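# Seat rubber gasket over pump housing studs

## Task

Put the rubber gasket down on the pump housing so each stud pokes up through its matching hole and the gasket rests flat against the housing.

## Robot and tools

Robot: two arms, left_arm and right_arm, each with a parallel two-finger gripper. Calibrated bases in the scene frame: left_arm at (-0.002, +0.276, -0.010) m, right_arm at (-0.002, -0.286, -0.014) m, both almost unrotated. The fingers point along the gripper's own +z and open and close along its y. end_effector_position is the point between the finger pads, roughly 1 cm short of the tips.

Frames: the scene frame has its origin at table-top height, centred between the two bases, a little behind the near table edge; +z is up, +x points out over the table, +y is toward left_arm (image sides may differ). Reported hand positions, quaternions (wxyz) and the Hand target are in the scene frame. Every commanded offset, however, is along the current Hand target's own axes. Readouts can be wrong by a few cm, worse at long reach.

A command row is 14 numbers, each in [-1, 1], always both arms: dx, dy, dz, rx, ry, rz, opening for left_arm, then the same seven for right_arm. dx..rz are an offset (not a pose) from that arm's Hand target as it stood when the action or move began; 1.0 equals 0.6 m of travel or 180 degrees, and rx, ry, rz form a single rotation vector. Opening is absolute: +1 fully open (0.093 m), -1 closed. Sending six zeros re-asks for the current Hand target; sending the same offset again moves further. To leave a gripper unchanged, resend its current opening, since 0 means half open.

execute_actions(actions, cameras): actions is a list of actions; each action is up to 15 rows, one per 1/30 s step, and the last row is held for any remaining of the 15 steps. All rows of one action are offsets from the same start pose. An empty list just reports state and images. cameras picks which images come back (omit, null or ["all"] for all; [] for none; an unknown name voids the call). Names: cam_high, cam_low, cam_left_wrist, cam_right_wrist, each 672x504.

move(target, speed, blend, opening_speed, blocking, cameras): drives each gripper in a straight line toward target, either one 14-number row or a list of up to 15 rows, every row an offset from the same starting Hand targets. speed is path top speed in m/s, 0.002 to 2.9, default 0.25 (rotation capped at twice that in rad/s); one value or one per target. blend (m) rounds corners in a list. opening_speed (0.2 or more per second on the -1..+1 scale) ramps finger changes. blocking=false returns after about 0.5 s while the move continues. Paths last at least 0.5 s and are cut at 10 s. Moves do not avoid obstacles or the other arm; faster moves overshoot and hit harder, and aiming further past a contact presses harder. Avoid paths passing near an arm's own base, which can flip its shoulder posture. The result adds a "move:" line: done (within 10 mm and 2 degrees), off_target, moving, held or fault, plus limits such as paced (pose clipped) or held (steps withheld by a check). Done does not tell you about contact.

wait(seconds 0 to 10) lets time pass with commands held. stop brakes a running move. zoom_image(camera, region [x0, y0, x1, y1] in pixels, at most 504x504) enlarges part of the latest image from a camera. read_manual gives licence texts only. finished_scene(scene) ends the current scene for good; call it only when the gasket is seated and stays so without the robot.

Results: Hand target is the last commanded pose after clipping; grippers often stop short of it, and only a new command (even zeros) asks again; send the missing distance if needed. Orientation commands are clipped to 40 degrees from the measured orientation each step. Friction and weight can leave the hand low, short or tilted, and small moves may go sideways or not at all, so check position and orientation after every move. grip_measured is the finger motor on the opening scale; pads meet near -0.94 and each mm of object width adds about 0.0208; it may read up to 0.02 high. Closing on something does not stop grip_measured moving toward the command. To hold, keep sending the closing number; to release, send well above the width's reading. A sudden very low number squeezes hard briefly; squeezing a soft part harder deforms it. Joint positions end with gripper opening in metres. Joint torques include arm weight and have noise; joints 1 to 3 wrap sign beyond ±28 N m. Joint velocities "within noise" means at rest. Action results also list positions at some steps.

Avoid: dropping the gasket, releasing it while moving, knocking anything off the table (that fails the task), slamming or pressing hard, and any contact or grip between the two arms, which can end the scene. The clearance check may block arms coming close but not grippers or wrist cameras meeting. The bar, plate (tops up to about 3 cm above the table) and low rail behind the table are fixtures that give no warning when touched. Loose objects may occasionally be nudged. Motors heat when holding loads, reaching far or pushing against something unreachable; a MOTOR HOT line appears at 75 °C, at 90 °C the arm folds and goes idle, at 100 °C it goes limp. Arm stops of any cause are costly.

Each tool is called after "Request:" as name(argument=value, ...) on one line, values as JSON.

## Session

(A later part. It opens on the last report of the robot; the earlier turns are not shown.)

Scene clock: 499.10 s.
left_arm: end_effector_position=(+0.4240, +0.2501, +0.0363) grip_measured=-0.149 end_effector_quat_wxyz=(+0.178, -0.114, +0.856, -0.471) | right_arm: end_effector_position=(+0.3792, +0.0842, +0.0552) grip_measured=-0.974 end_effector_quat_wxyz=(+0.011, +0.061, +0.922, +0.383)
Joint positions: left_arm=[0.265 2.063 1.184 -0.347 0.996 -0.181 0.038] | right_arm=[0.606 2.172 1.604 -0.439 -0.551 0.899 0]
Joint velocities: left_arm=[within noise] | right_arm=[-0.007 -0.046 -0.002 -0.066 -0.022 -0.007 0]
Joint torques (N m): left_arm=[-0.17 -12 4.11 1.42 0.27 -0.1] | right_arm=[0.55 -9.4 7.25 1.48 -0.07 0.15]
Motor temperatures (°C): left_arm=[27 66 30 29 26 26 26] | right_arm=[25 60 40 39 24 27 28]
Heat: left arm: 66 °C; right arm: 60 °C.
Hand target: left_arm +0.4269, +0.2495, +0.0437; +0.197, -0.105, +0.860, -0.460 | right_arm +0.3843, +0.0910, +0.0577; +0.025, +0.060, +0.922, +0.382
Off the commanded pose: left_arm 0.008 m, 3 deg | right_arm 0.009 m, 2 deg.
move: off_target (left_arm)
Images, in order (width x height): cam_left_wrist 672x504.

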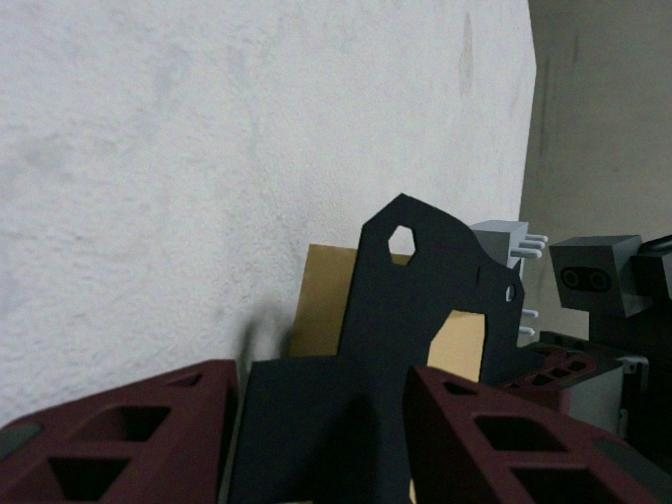

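Request:
move(target=[0,0,0,0,0,0,-0.55,0,0,0,0,0,0,-1], opening_speed=0.5, cameras=["cam_left_wrist"])

Scene clock: 504.83 s.
left_arm: end_effector_position=(+0.4244, +0.2507, +0.0358) grip_measured=-0.548 end_effector_quat_wxyz=(+0.179, -0.114, +0.857, -0.469) | right_arm: end_effector_position=(+0.3792, +0.0842, +0.0552) grip_measured=-0.974 end_effector_quat_wxyz=(+0.011, +0.061, +0.922, +0.383)
Joint positions: left_arm=[0.265 2.063 1.184 -0.346 0.991 -0.181 0.019] | right_arm=[0.606 2.172 1.604 -0.439 -0.551 0.899 0]
Joint velocities: within noise
Joint torques (N m): left_arm=[-0.18 -12.03 4.05 1.42 0.31 -0.1] | right_arm=[0.55 -9.42 7.3 1.49 -0.06 0.16]
Motor temperatures (°C): left_arm=[27 67 30 29 26 26 26] | right_arm=[25 59 40 39 24 27 28]
Heat: left arm: 67 °C; right arm: 59 °C.
Hand target: left_arm +0.4269, +0.2495, +0.0437; +0.197, -0.105, +0.860, -0.460 | right_arm +0.3843, +0.0910, +0.0577; +0.025, +0.060, +0.922, +0.382
Off the commanded pose: left_arm 0.008 m, 3 deg | right_arm 0.009 m, 2 deg.
move: off_target (left_arm)
Images, in order (width x height): cam_left_wrist 672x504.

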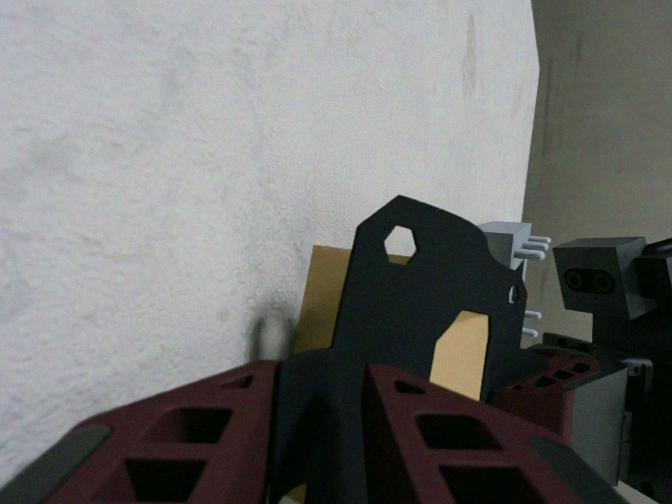

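Lower pad scooping under. Close.

Request:
move(target=[0,0,0,0,0,0,-1,0,0,0,0,0,0,-1], opening_speed=0.5)

Request:
zoom_image(camera="cam_left_wrist", region=[180, 200, 580, 504])

Scene clock: 509.70 s.
left_arm: end_effector_position=(+0.4247, +0.2510, +0.0355) grip_measured=-0.980 end_effector_quat_wxyz=(+0.179, -0.115, +0.858, -0.468) | right_arm: end_effector_position=(+0.3792, +0.0842, +0.0552) grip_measured=-0.974 end_effector_quat_wxyz=(+0.011, +0.061, +0.922, +0.383)
Joint positions: left_arm=[0.265 2.063 1.184 -0.344 0.988 -0.181 0] | right_arm=[0.606 2.172 1.604 -0.439 -0.551 0.899 0]
Joint velocities: within noise
Joint torques (N m): left_arm=[-0.2 -12.03 4.04 1.42 0.33 -0.1] | right_arm=[0.57 -9.43 7.28 1.48 -0.07 0.16]
Motor temperatures (°C): left_arm=[27 67 30 29 26 26 26] | right_arm=[25 59 40 39 24 27 28]
Heat: left arm: 67 °C; right arm: 59 °C.
Hand target: left_arm +0.4269, +0.2495, +0.0437; +0.197, -0.105, +0.860, -0.460 | right_arm +0.3843, +0.0910, +0.0577; +0.025, +0.060, +0.922, +0.382
Off the commanded pose: left_arm 0.009 m, 2 deg | right_arm 0.009 m, 2 deg.
move: done

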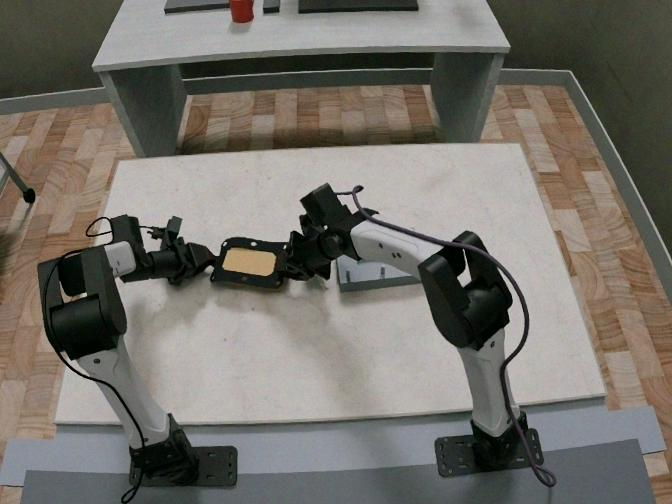

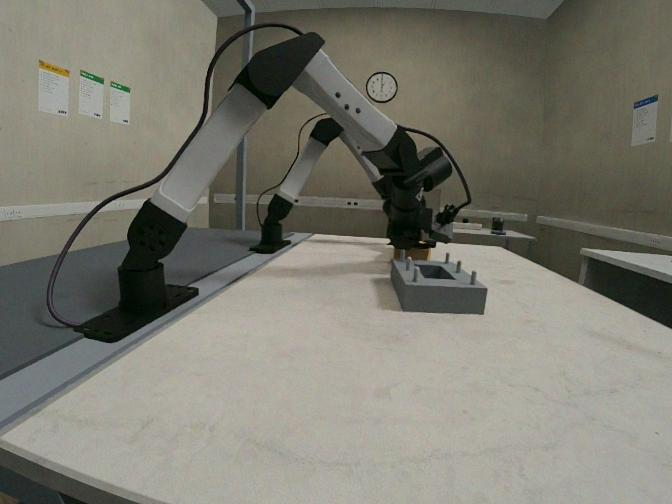

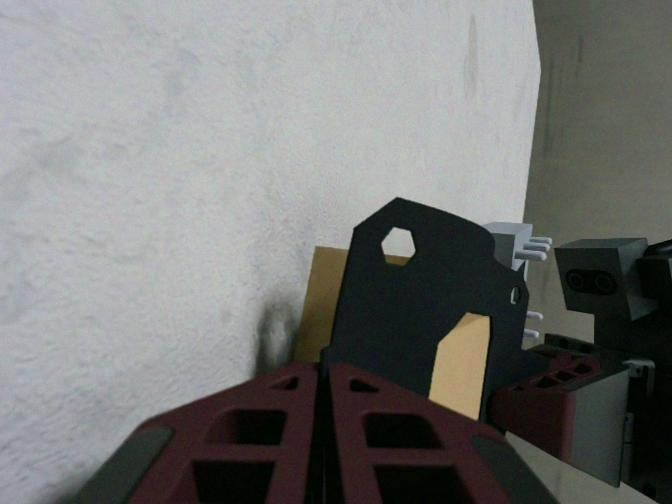

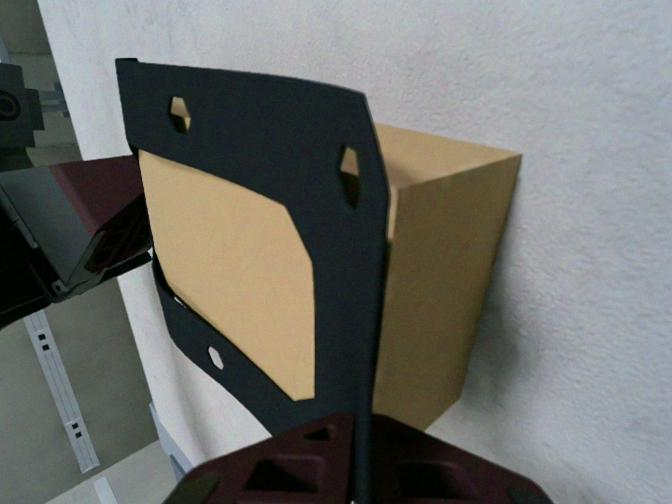

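Scaled by 1.260.

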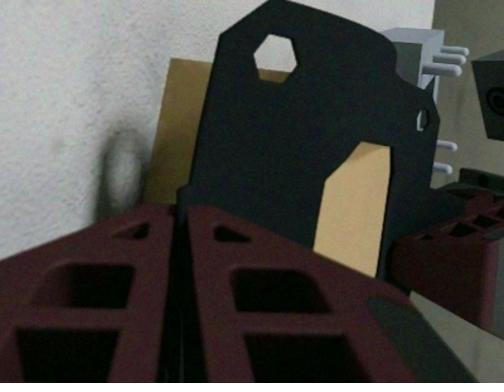

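Request:
move(target=[-0.04,-0.139,-0.083,0,0,0,-1,0,0.118,-0.118,0,0,0,-1], speed=0.15)

Request:
zoom_image(camera="cam_high", region=[160, 180, 440, 320])

Request:
zoom_image(camera="cam_low", region=[330, 150, 530, 320])

Scene clock: 519.27 s.
left_arm: end_effector_position=(+0.4236, +0.2531, +0.1285) grip_measured=-0.980 end_effector_quat_wxyz=(+0.186, -0.120, +0.856, -0.466) | right_arm: end_effector_position=(+0.3852, +0.0858, +0.1255) grip_measured=-0.974 end_effector_quat_wxyz=(+0.003, +0.071, +0.927, +0.369)
Joint positions: left_arm=[0.265 1.888 1.339 -0.644 0.984 -0.209 0] | right_arm=[0.609 2.163 1.892 -0.767 -0.536 0.908 0]
Joint velocities: within noise
Joint torques (N m): left_arm=[-0.79 -10.43 8.98 0.87 0.34 0.04] | right_arm=[0.76 -13.15 9.22 1.09 -0.09 0.12]
Motor temperatures (°C): left_arm=[27 68 30 29 26 25 26] | right_arm=[25 60 41 39 24 27 28]
Heat: left arm: 68 °C; right arm: 60 °C.
Hand target: left_arm +0.4269, +0.2491, +0.1438; +0.197, -0.105, +0.860, -0.460 | right_arm +0.3843, +0.0910, +0.1578; +0.025, +0.060, +0.922, +0.382
Off the commanded pose: left_arm 0.016 m, 2 deg | right_arm 0.033 m, 3 deg.
move: off_target (left_arm, right_arm)

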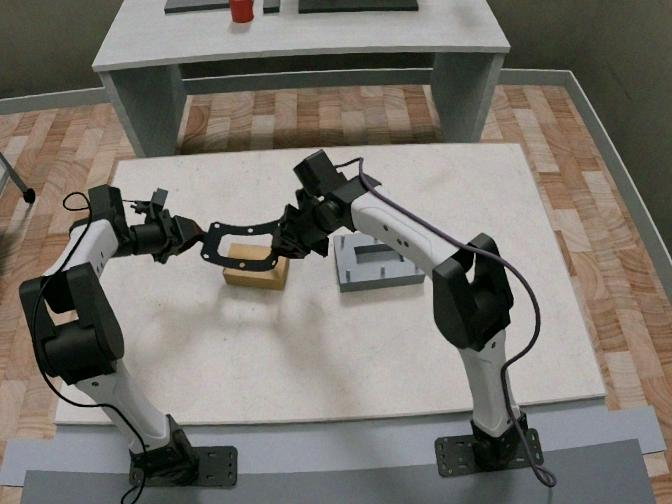

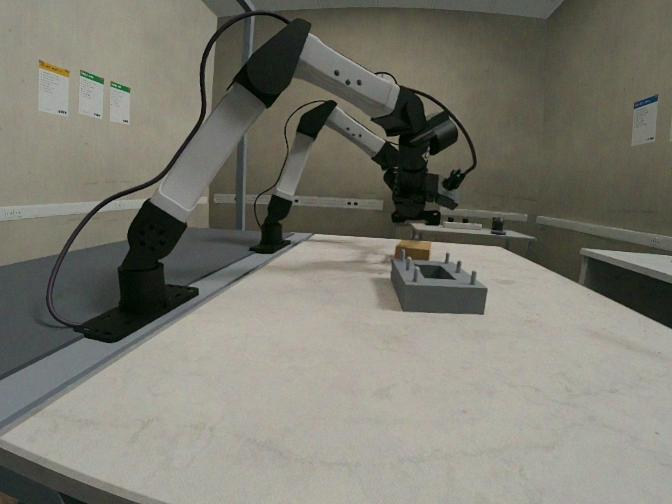

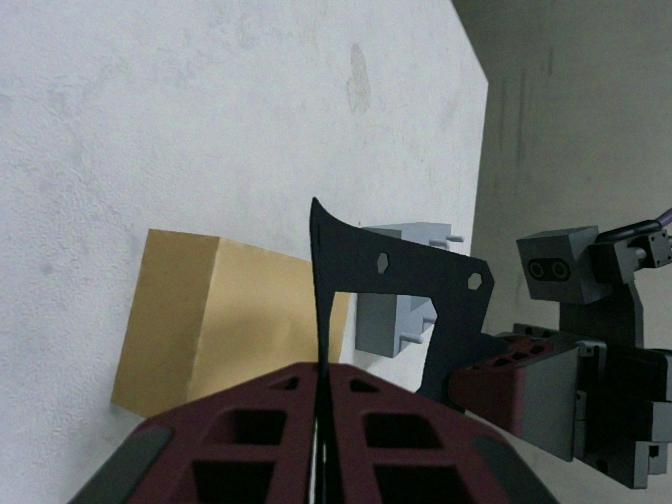

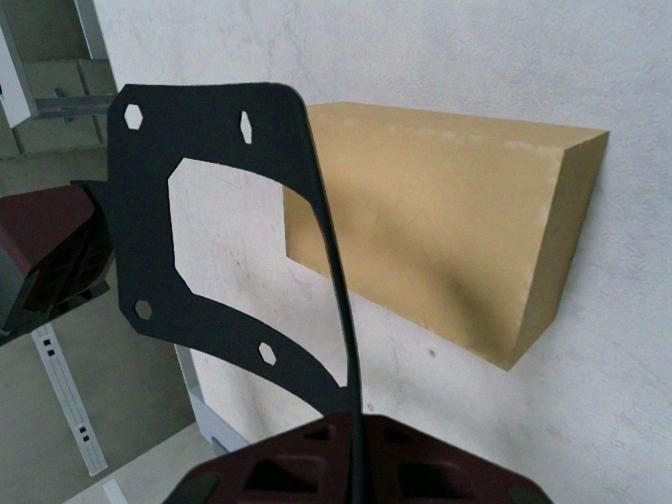

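Scaled by 1.800.

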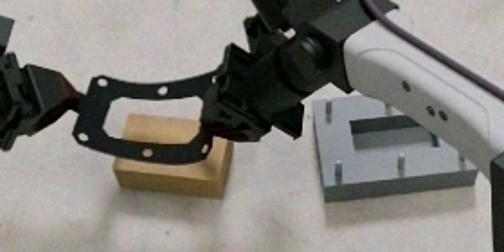

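Scaled by 2.520.

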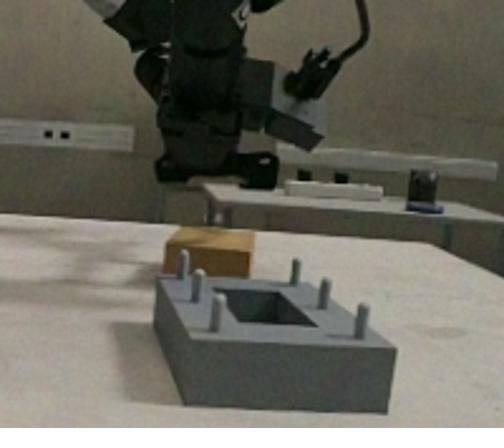

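Request:
move(target=[0.178,-0.286,0.353,-0.021,-0.073,-0.0439,-1,-0.1355,-0.331,-0.3475,0,0.062,-0.062,-1], speed=0.15)

Request:
zoom_image(camera="cam_high", region=[240, 180, 500, 320])

Request:
zoom_image(camera="cam_low", region=[330, 150, 530, 320])

Scene clock: 554.03 s.
left_arm: end_effector_position=(+0.4124, -0.0340, +0.1373) grip_measured=-0.980 end_effector_quat_wxyz=(+0.241, -0.227, +0.851, -0.408) | right_arm: end_effector_position=(+0.4251, -0.2115, +0.1489) grip_measured=-0.974 end_effector_quat_wxyz=(+0.008, -0.023, +0.928, +0.371)
Joint positions: left_arm=[-0.606 1.834 1.213 0.008 0.148 -1.192 0] | right_arm=[-0.086 2.23 2.157 -1.566 -0.739 -0.164 0]
Joint velocities: within noise
Joint torques (N m): left_arm=[0.12 -8.14 9.73 2.68 -0.11 -0.1] | right_arm=[0.38 -10.89 7.1 0.07 -0.67 -0.12]
Motor temperatures (°C): left_arm=[27 66 34 30 26 25 26] | right_arm=[25 71 46 36 24 27 28]
Heat: left arm: 66 °C; right arm: 71 °C.
Hand target: left_arm +0.4227, -0.0434, +0.1547; +0.258, -0.222, +0.837, -0.428 | right_arm +0.4274, -0.2050, +0.1648; -0.028, -0.067, +0.921, +0.382
Off the commanded pose: left_arm 0.022 m, 3 deg | right_arm 0.017 m, 7 deg.
joint sent to its limit (right arm) — joint 4 (wrist pitch), lower limit. The joint targets are off in position and orientation.
move: off_target (left_arm, right_arm)

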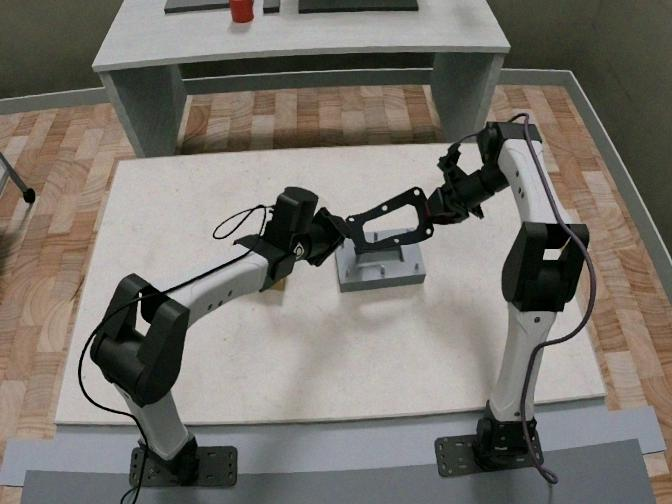

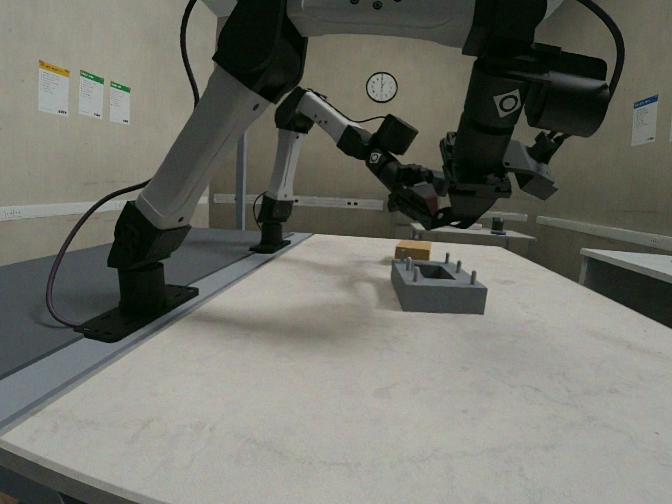

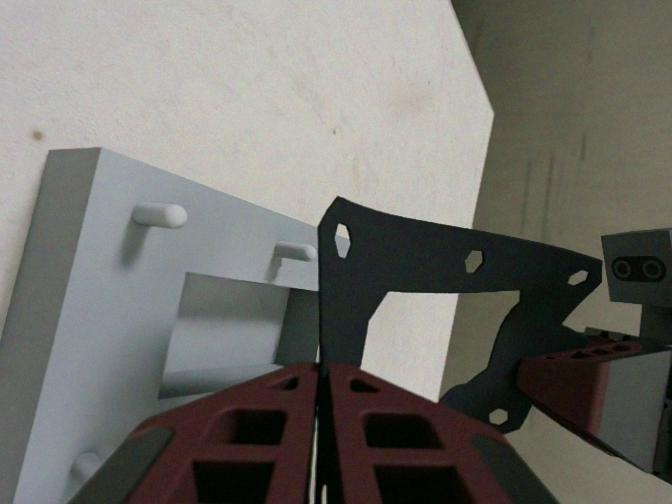

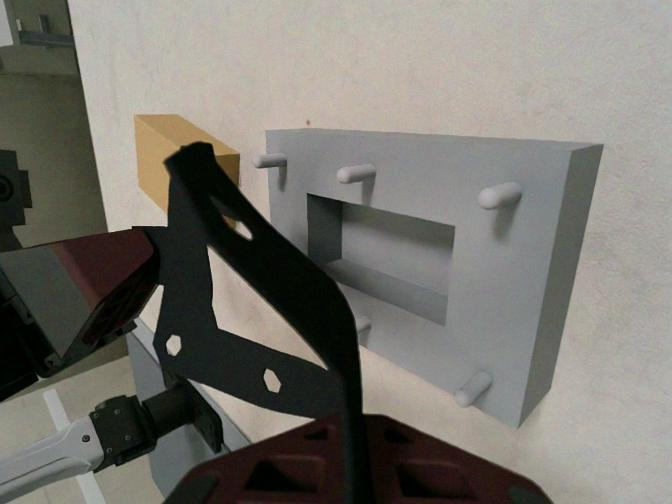

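Scaled by 1.938.

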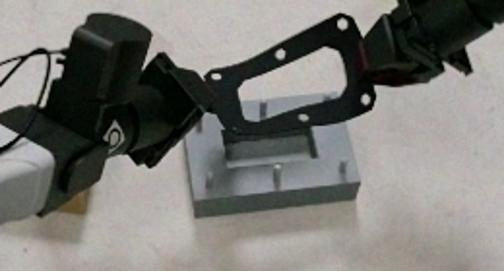

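Scaled by 2.520.

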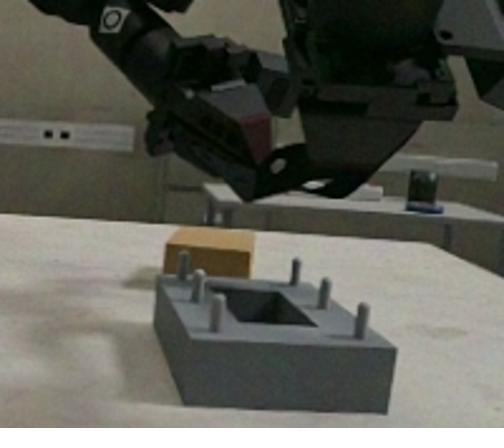

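Request:
move(target=[-0.009,0.0207,-0.005,0.071,-0.0404,0.0803,-1,0.0235,-0.006,0.038,-0.016,0.058,0.097,-1], speed=0.12)

Request:
zoom_image(camera="cam_high", region=[290, 170, 470, 310])

Request:
zoom_image(camera="cam_low", region=[360, 170, 530, 320])

Scene clock: 589.03 s.
left_arm: end_effector_position=(+0.4226, -0.0308, +0.1462) grip_measured=-0.980 end_effector_quat_wxyz=(+0.377, -0.122, +0.795, -0.460) | right_arm: end_effector_position=(+0.4144, -0.2029, +0.1387) grip_measured=-0.974 end_effector_quat_wxyz=(-0.063, +0.085, +0.917, +0.384)
Joint positions: left_arm=[-0.592 1.848 0.991 0.535 0.142 -0.987 0] | right_arm=[-0.076 2.23 2.096 -1.569 -0.769 0.052 0]
Joint velocities: within noise
Joint torques (N m): left_arm=[0.75 -7.97 5.18 3.07 0.06 0.12] | right_arm=[0.72 -10.69 3.93 -0.04 -0.77 0.17]
Motor temperatures (°C): left_arm=[27 65 34 36 26 25 27] | right_arm=[25 66 43 33 24 27 28]
Heat: left arm: 65 °C; right arm: 66 °C.
Hand target: left_arm +0.4231, -0.0318, +0.1472; +0.385, -0.112, +0.788, -0.468 | right_arm +0.4115, -0.1936, +0.1461; -0.170, +0.040, +0.905, +0.388
Off the commanded pose: left_arm 0.001 m, 2 deg | right_arm 0.012 m, 13 deg.
joint sent to its limit (right arm) — joint 4 (wrist pitch), lower limit. The joint targets are off in position and orientation.
move: off_target (right_arm)

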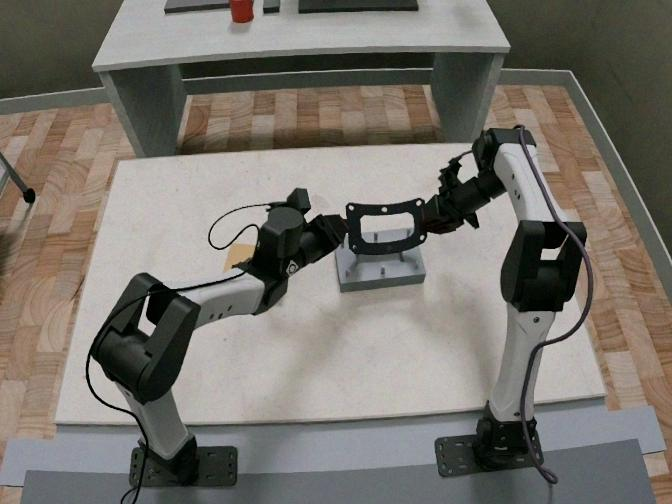

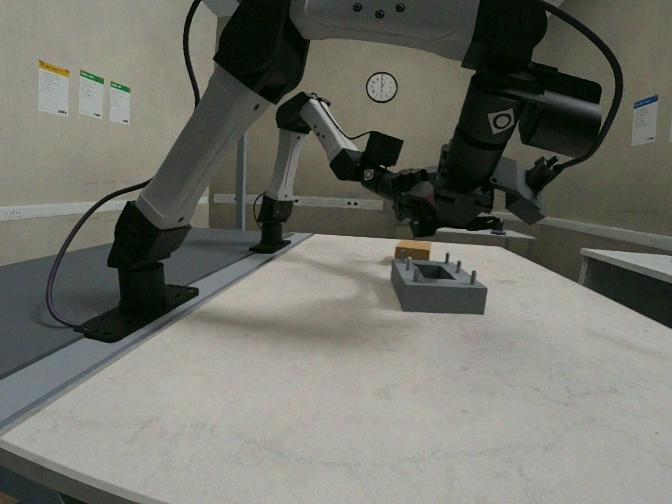

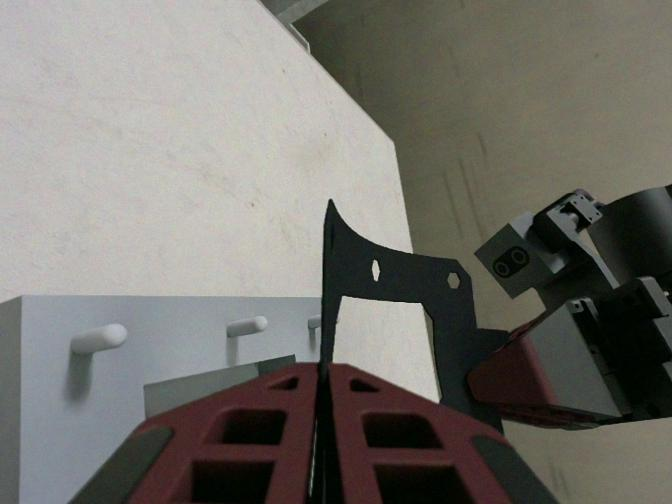

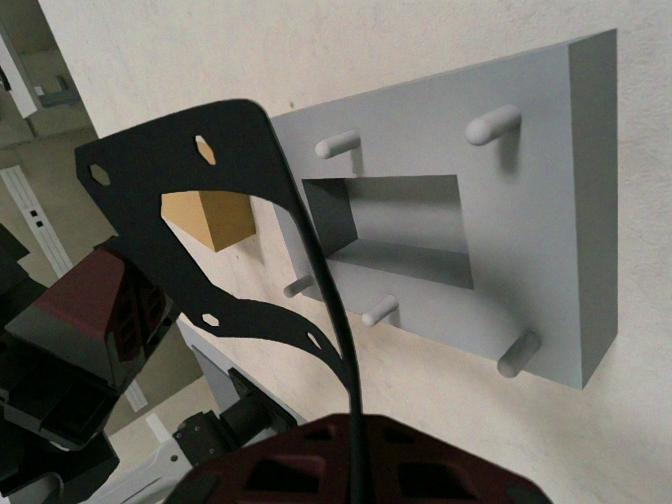

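Scaled by 2.800.

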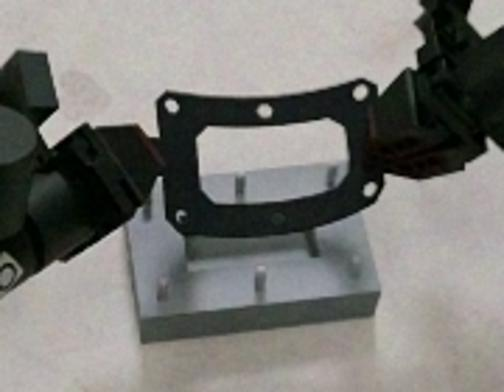

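Scaled by 2.965.

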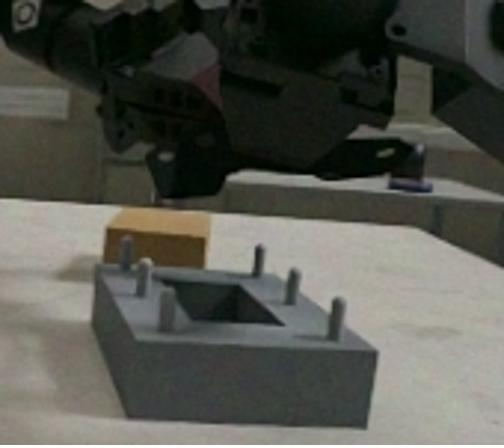

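Request:
move(target=[0.0255,0.058,-0.001,-0.0084,-0.0137,-0.0044,-1,-0.024,-0.018,0.041,0,0,0,-1], speed=0.1)

Request:
zoom_image(camera="cam_high", region=[320, 190, 440, 300])

Request:
zoom_image(camera="cam_low", region=[360, 190, 520, 320])

Scene clock: 623.50 s.
left_arm: end_effector_position=(+0.4170, -0.0216, +0.1088) grip_measured=-0.980 end_effector_quat_wxyz=(+0.384, -0.130, +0.794, -0.453) | right_arm: end_effector_position=(+0.4138, -0.1916, +0.1103) grip_measured=-0.974 end_effector_quat_wxyz=(-0.102, +0.087, +0.915, +0.381)
Joint positions: left_arm=[-0.591 1.911 0.888 0.7 0.117 -0.987 0] | right_arm=[-0.05 2.304 2.096 -1.569 -0.769 0.054 0]
Joint velocities: within noise
Joint torques (N m): left_arm=[0.38 -7.97 4.77 3.08 -0.14 -0.06] | right_arm=[0.73 -10.13 6.12 -0.17 -0.72 -0.05]
Motor temperatures (°C): left_arm=[27 62 33 43 26 25 27] | right_arm=[25 65 40 32 24 27 28]
Heat: left arm: 62 °C; right arm: 65 °C.
Hand target: left_arm +0.4187, -0.0209, +0.1110; +0.397, -0.133, +0.784, -0.458 | right_arm +0.4160, -0.1826, +0.1180; -0.170, +0.040, +0.905, +0.388
Off the commanded pose: left_arm 0.003 m, 2 deg | right_arm 0.012 m, 10 deg.
joint sent to its limit (right arm) — joint 4 (wrist pitch), lower limit. The joint targets are off in position and orientation.
move: off_target (right_arm)

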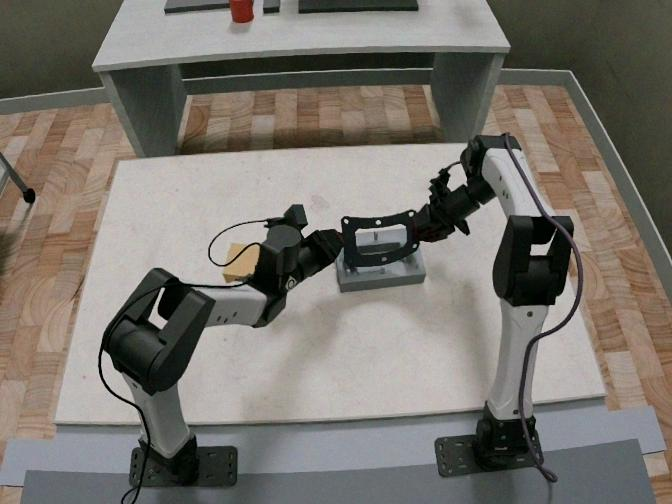

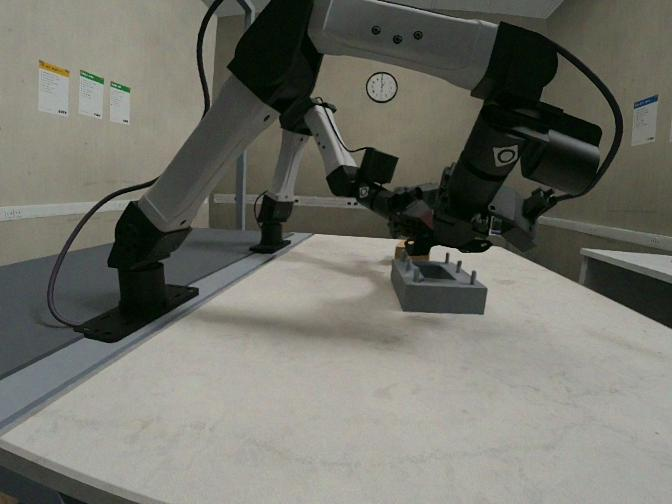

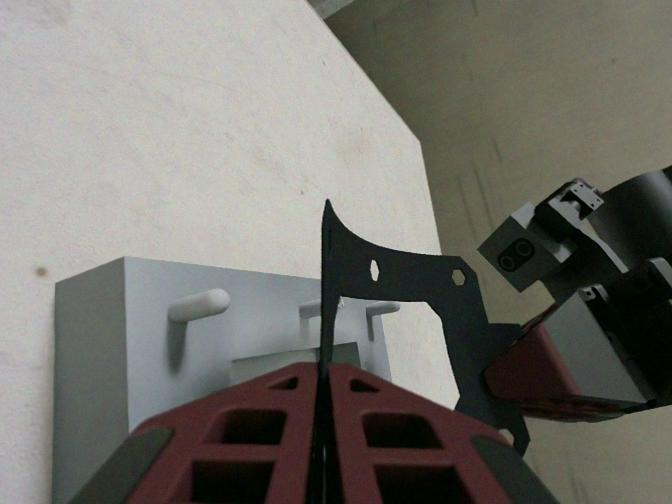

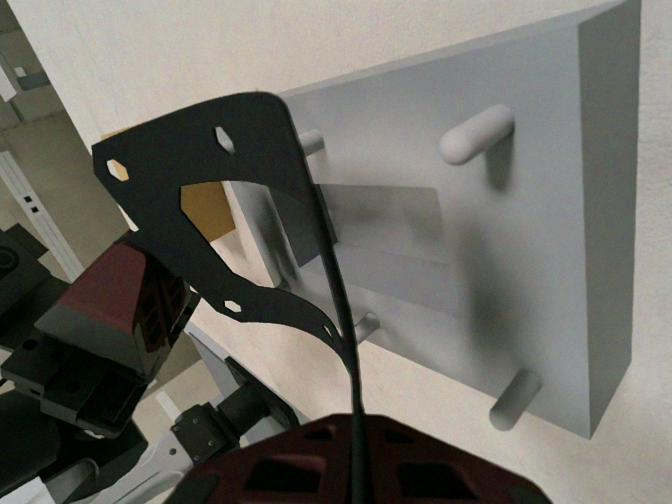

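Scaled by 4.200.

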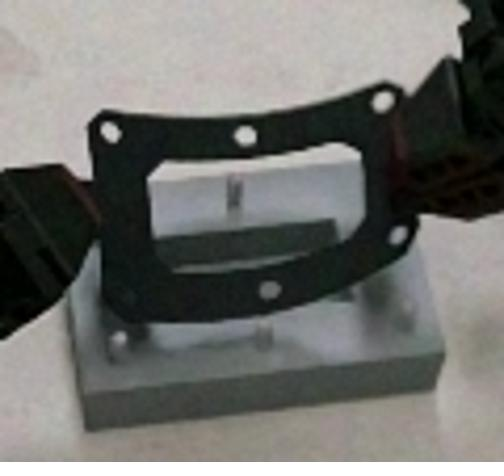

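Scaled by 3.150.

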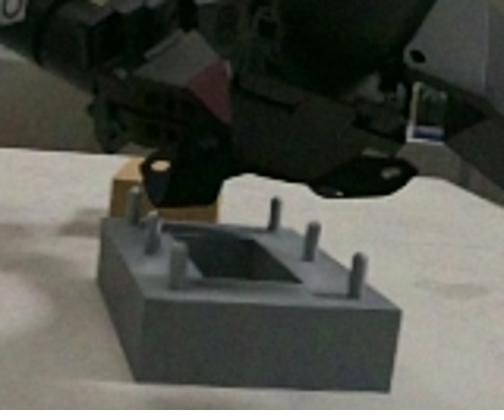

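Request:
move(target=[-0.0083,-0.0137,-0.0044,-0.0477,0.0454,-0.051,-1,0,0,0,0,0,0,-1], speed=0.1)

Request:
zoom_image(camera="cam_high", region=[320, 190, 440, 300])

Request:
zoom_image(camera="cam_low", region=[360, 190, 520, 320])

Scene clock: 645.07 s.
left_arm: end_effector_position=(+0.4169, -0.0164, +0.0979) grip_measured=-0.980 end_effector_quat_wxyz=(+0.292, -0.195, +0.835, -0.423) | right_arm: end_effector_position=(+0.4147, -0.1917, +0.1101) grip_measured=-0.974 end_effector_quat_wxyz=(-0.100, +0.086, +0.915, +0.382)
Joint positions: left_arm=[-0.571 1.877 1.008 0.349 0.152 -1.106 0] | right_arm=[-0.05 2.304 2.096 -1.565 -0.769 0.054 0]
Joint velocities: within noise
Joint torques (N m): left_arm=[0.65 -11.48 9.11 1.9 0.11 -0.11] | right_arm=[0.73 -10.13 6.12 -0.17 -0.71 -0.02]
Motor temperatures (°C): left_arm=[27 60 32 43 25 25 27] | right_arm=[25 61 40 31 25 27 29]
Heat: left arm: 60 °C; right arm: 61 °C.
Hand target: left_arm +0.4187, -0.0209, +0.1210; +0.291, -0.191, +0.830, -0.436 | right_arm +0.4160, -0.1826, +0.1180; -0.170, +0.040, +0.905, +0.388
Off the commanded pose: left_arm 0.024 m, 2 deg | right_arm 0.012 m, 10 deg.
joint sent to its limit (right arm) — joint 4 (wrist pitch), lower limit. The joint targets are off in position and orientation.
move: off_target (left_arm, right_arm)

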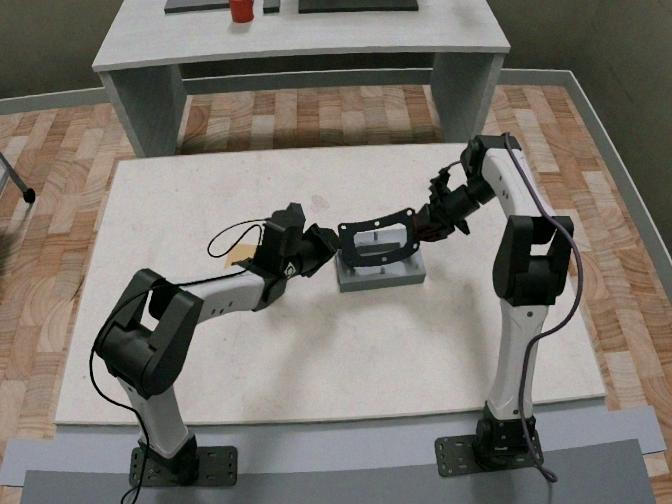

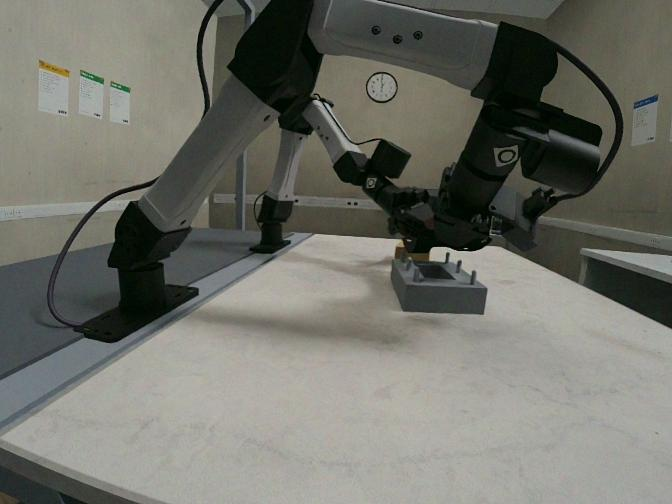

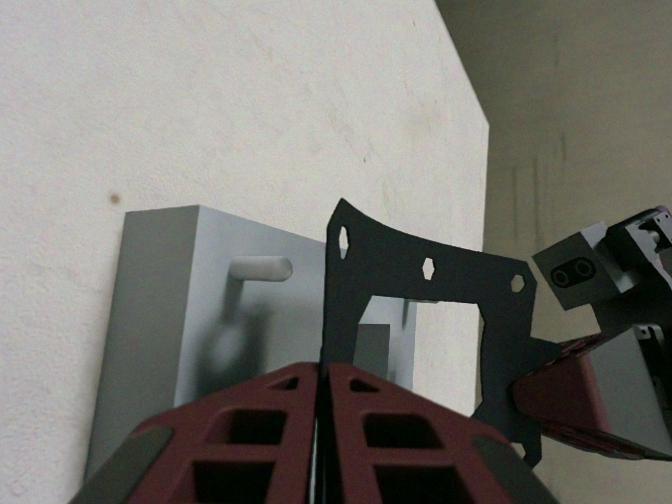

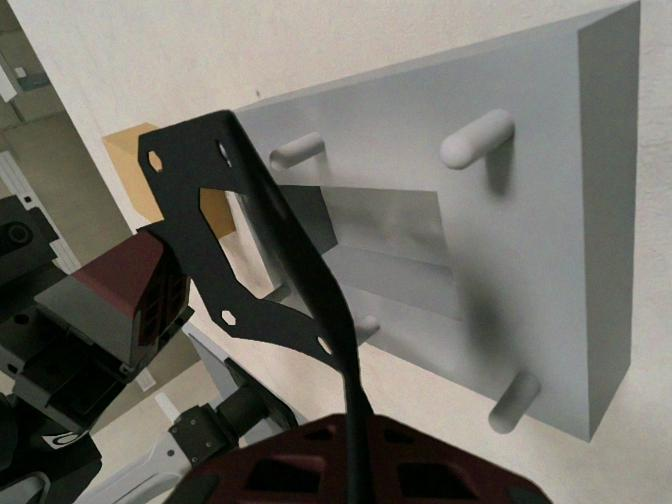

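Scaled by 4.200.

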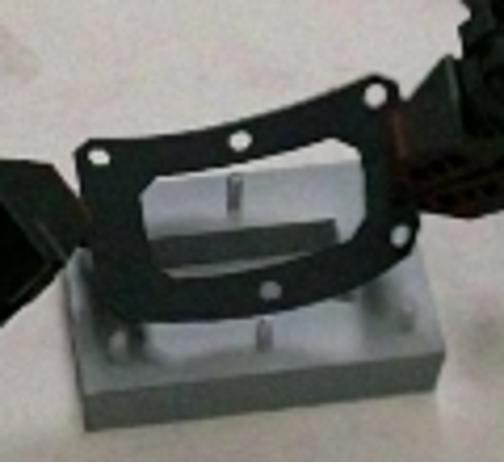

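Scaled by 3.150.

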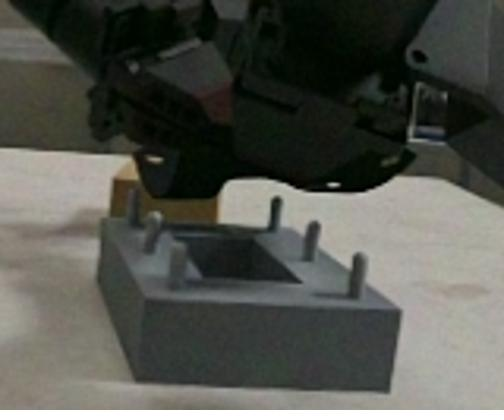

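Request:
move(target=[-0.0035,-0.0195,-0.006,0,0,0,-1,0,0,0,0,0,0,-1], speed=0.1)

Request:
zoom_image(camera="cam_high", region=[320, 190, 440, 300])

Request:
zoom_image(camera="cam_low", region=[360, 190, 520, 320])

Scene clock: 661.90 s.
left_arm: end_effector_position=(+0.4194, -0.0182, +0.1120) grip_measured=-0.980 end_effector_quat_wxyz=(+0.292, -0.196, +0.834, -0.425) | right_arm: end_effector_position=(+0.4147, -0.1917, +0.1101) grip_measured=-0.974 end_effector_quat_wxyz=(-0.100, +0.086, +0.915, +0.382)
Joint positions: left_arm=[-0.571 1.857 1.043 0.298 0.154 -1.111 0] | right_arm=[-0.05 2.304 2.096 -1.565 -0.769 0.054 0]
Joint velocities: within noise
Joint torques (N m): left_arm=[0.01 -11.33 9.13 1.93 0.05 -0.11] | right_arm=[0.73 -10.1 6.08 -0.18 -0.73 -0.04]
Motor temperatures (°C): left_arm=[27 63 35 39 25 25 27] | right_arm=[25 60 40 31 25 27 29]
Heat: left arm: 63 °C; right arm: 60 °C.
Hand target: left_arm +0.4187, -0.0239, +0.1330; +0.291, -0.191, +0.830, -0.436 | right_arm +0.4160, -0.1826, +0.1180; -0.170, +0.040, +0.905, +0.388
Off the commanded pose: left_arm 0.022 m, 1 deg | right_arm 0.012 m, 10 deg.
joint sent to its limit (right arm) — joint 4 (wrist pitch), lower limit. The joint targets are off in position and orientation.
move: off_target (left_arm, right_arm)

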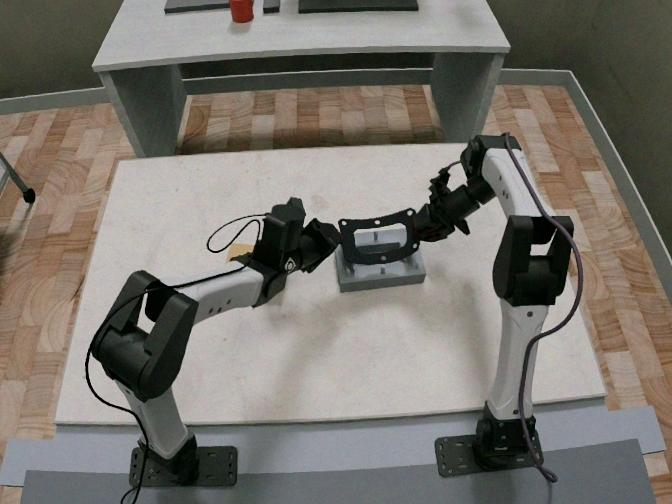

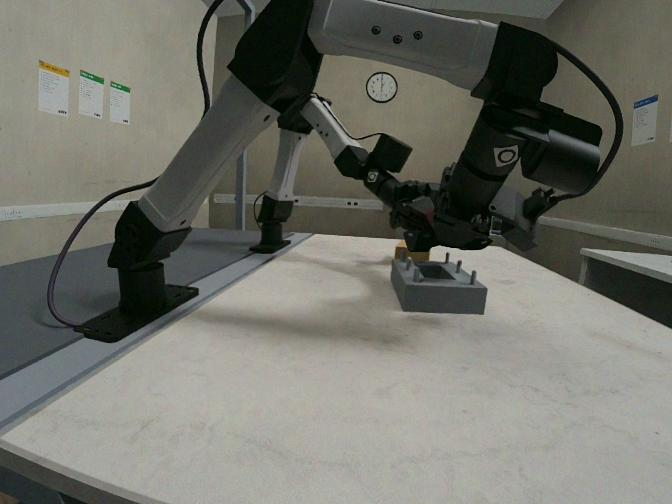

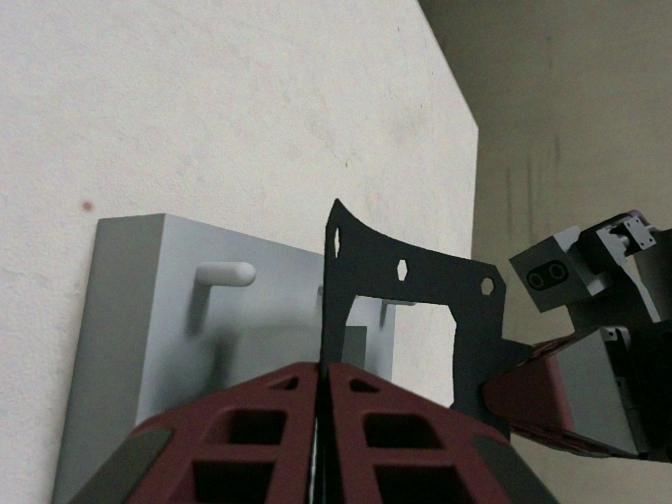

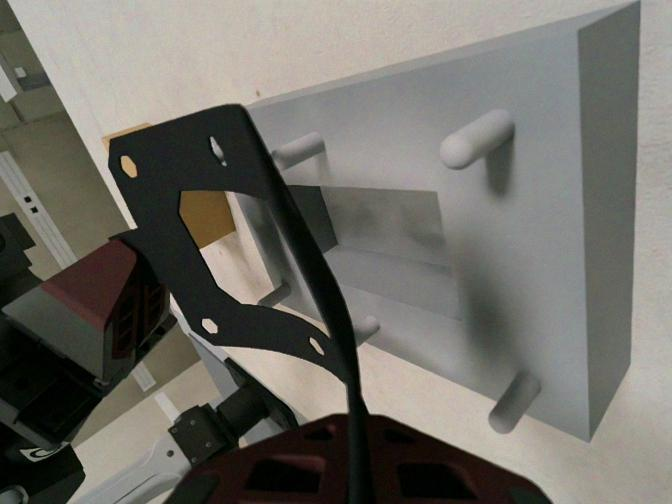

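Scaled by 4.200.

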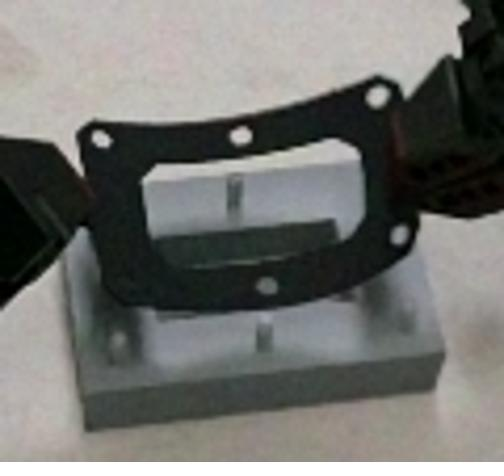

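Scaled by 3.150.

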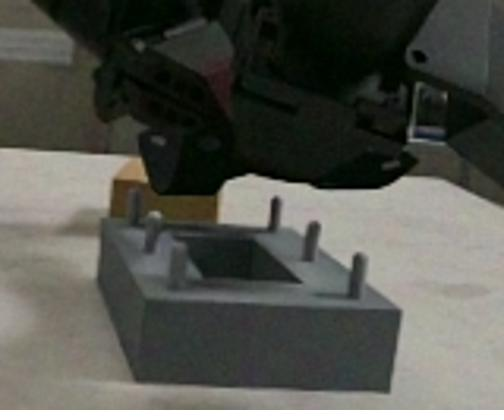

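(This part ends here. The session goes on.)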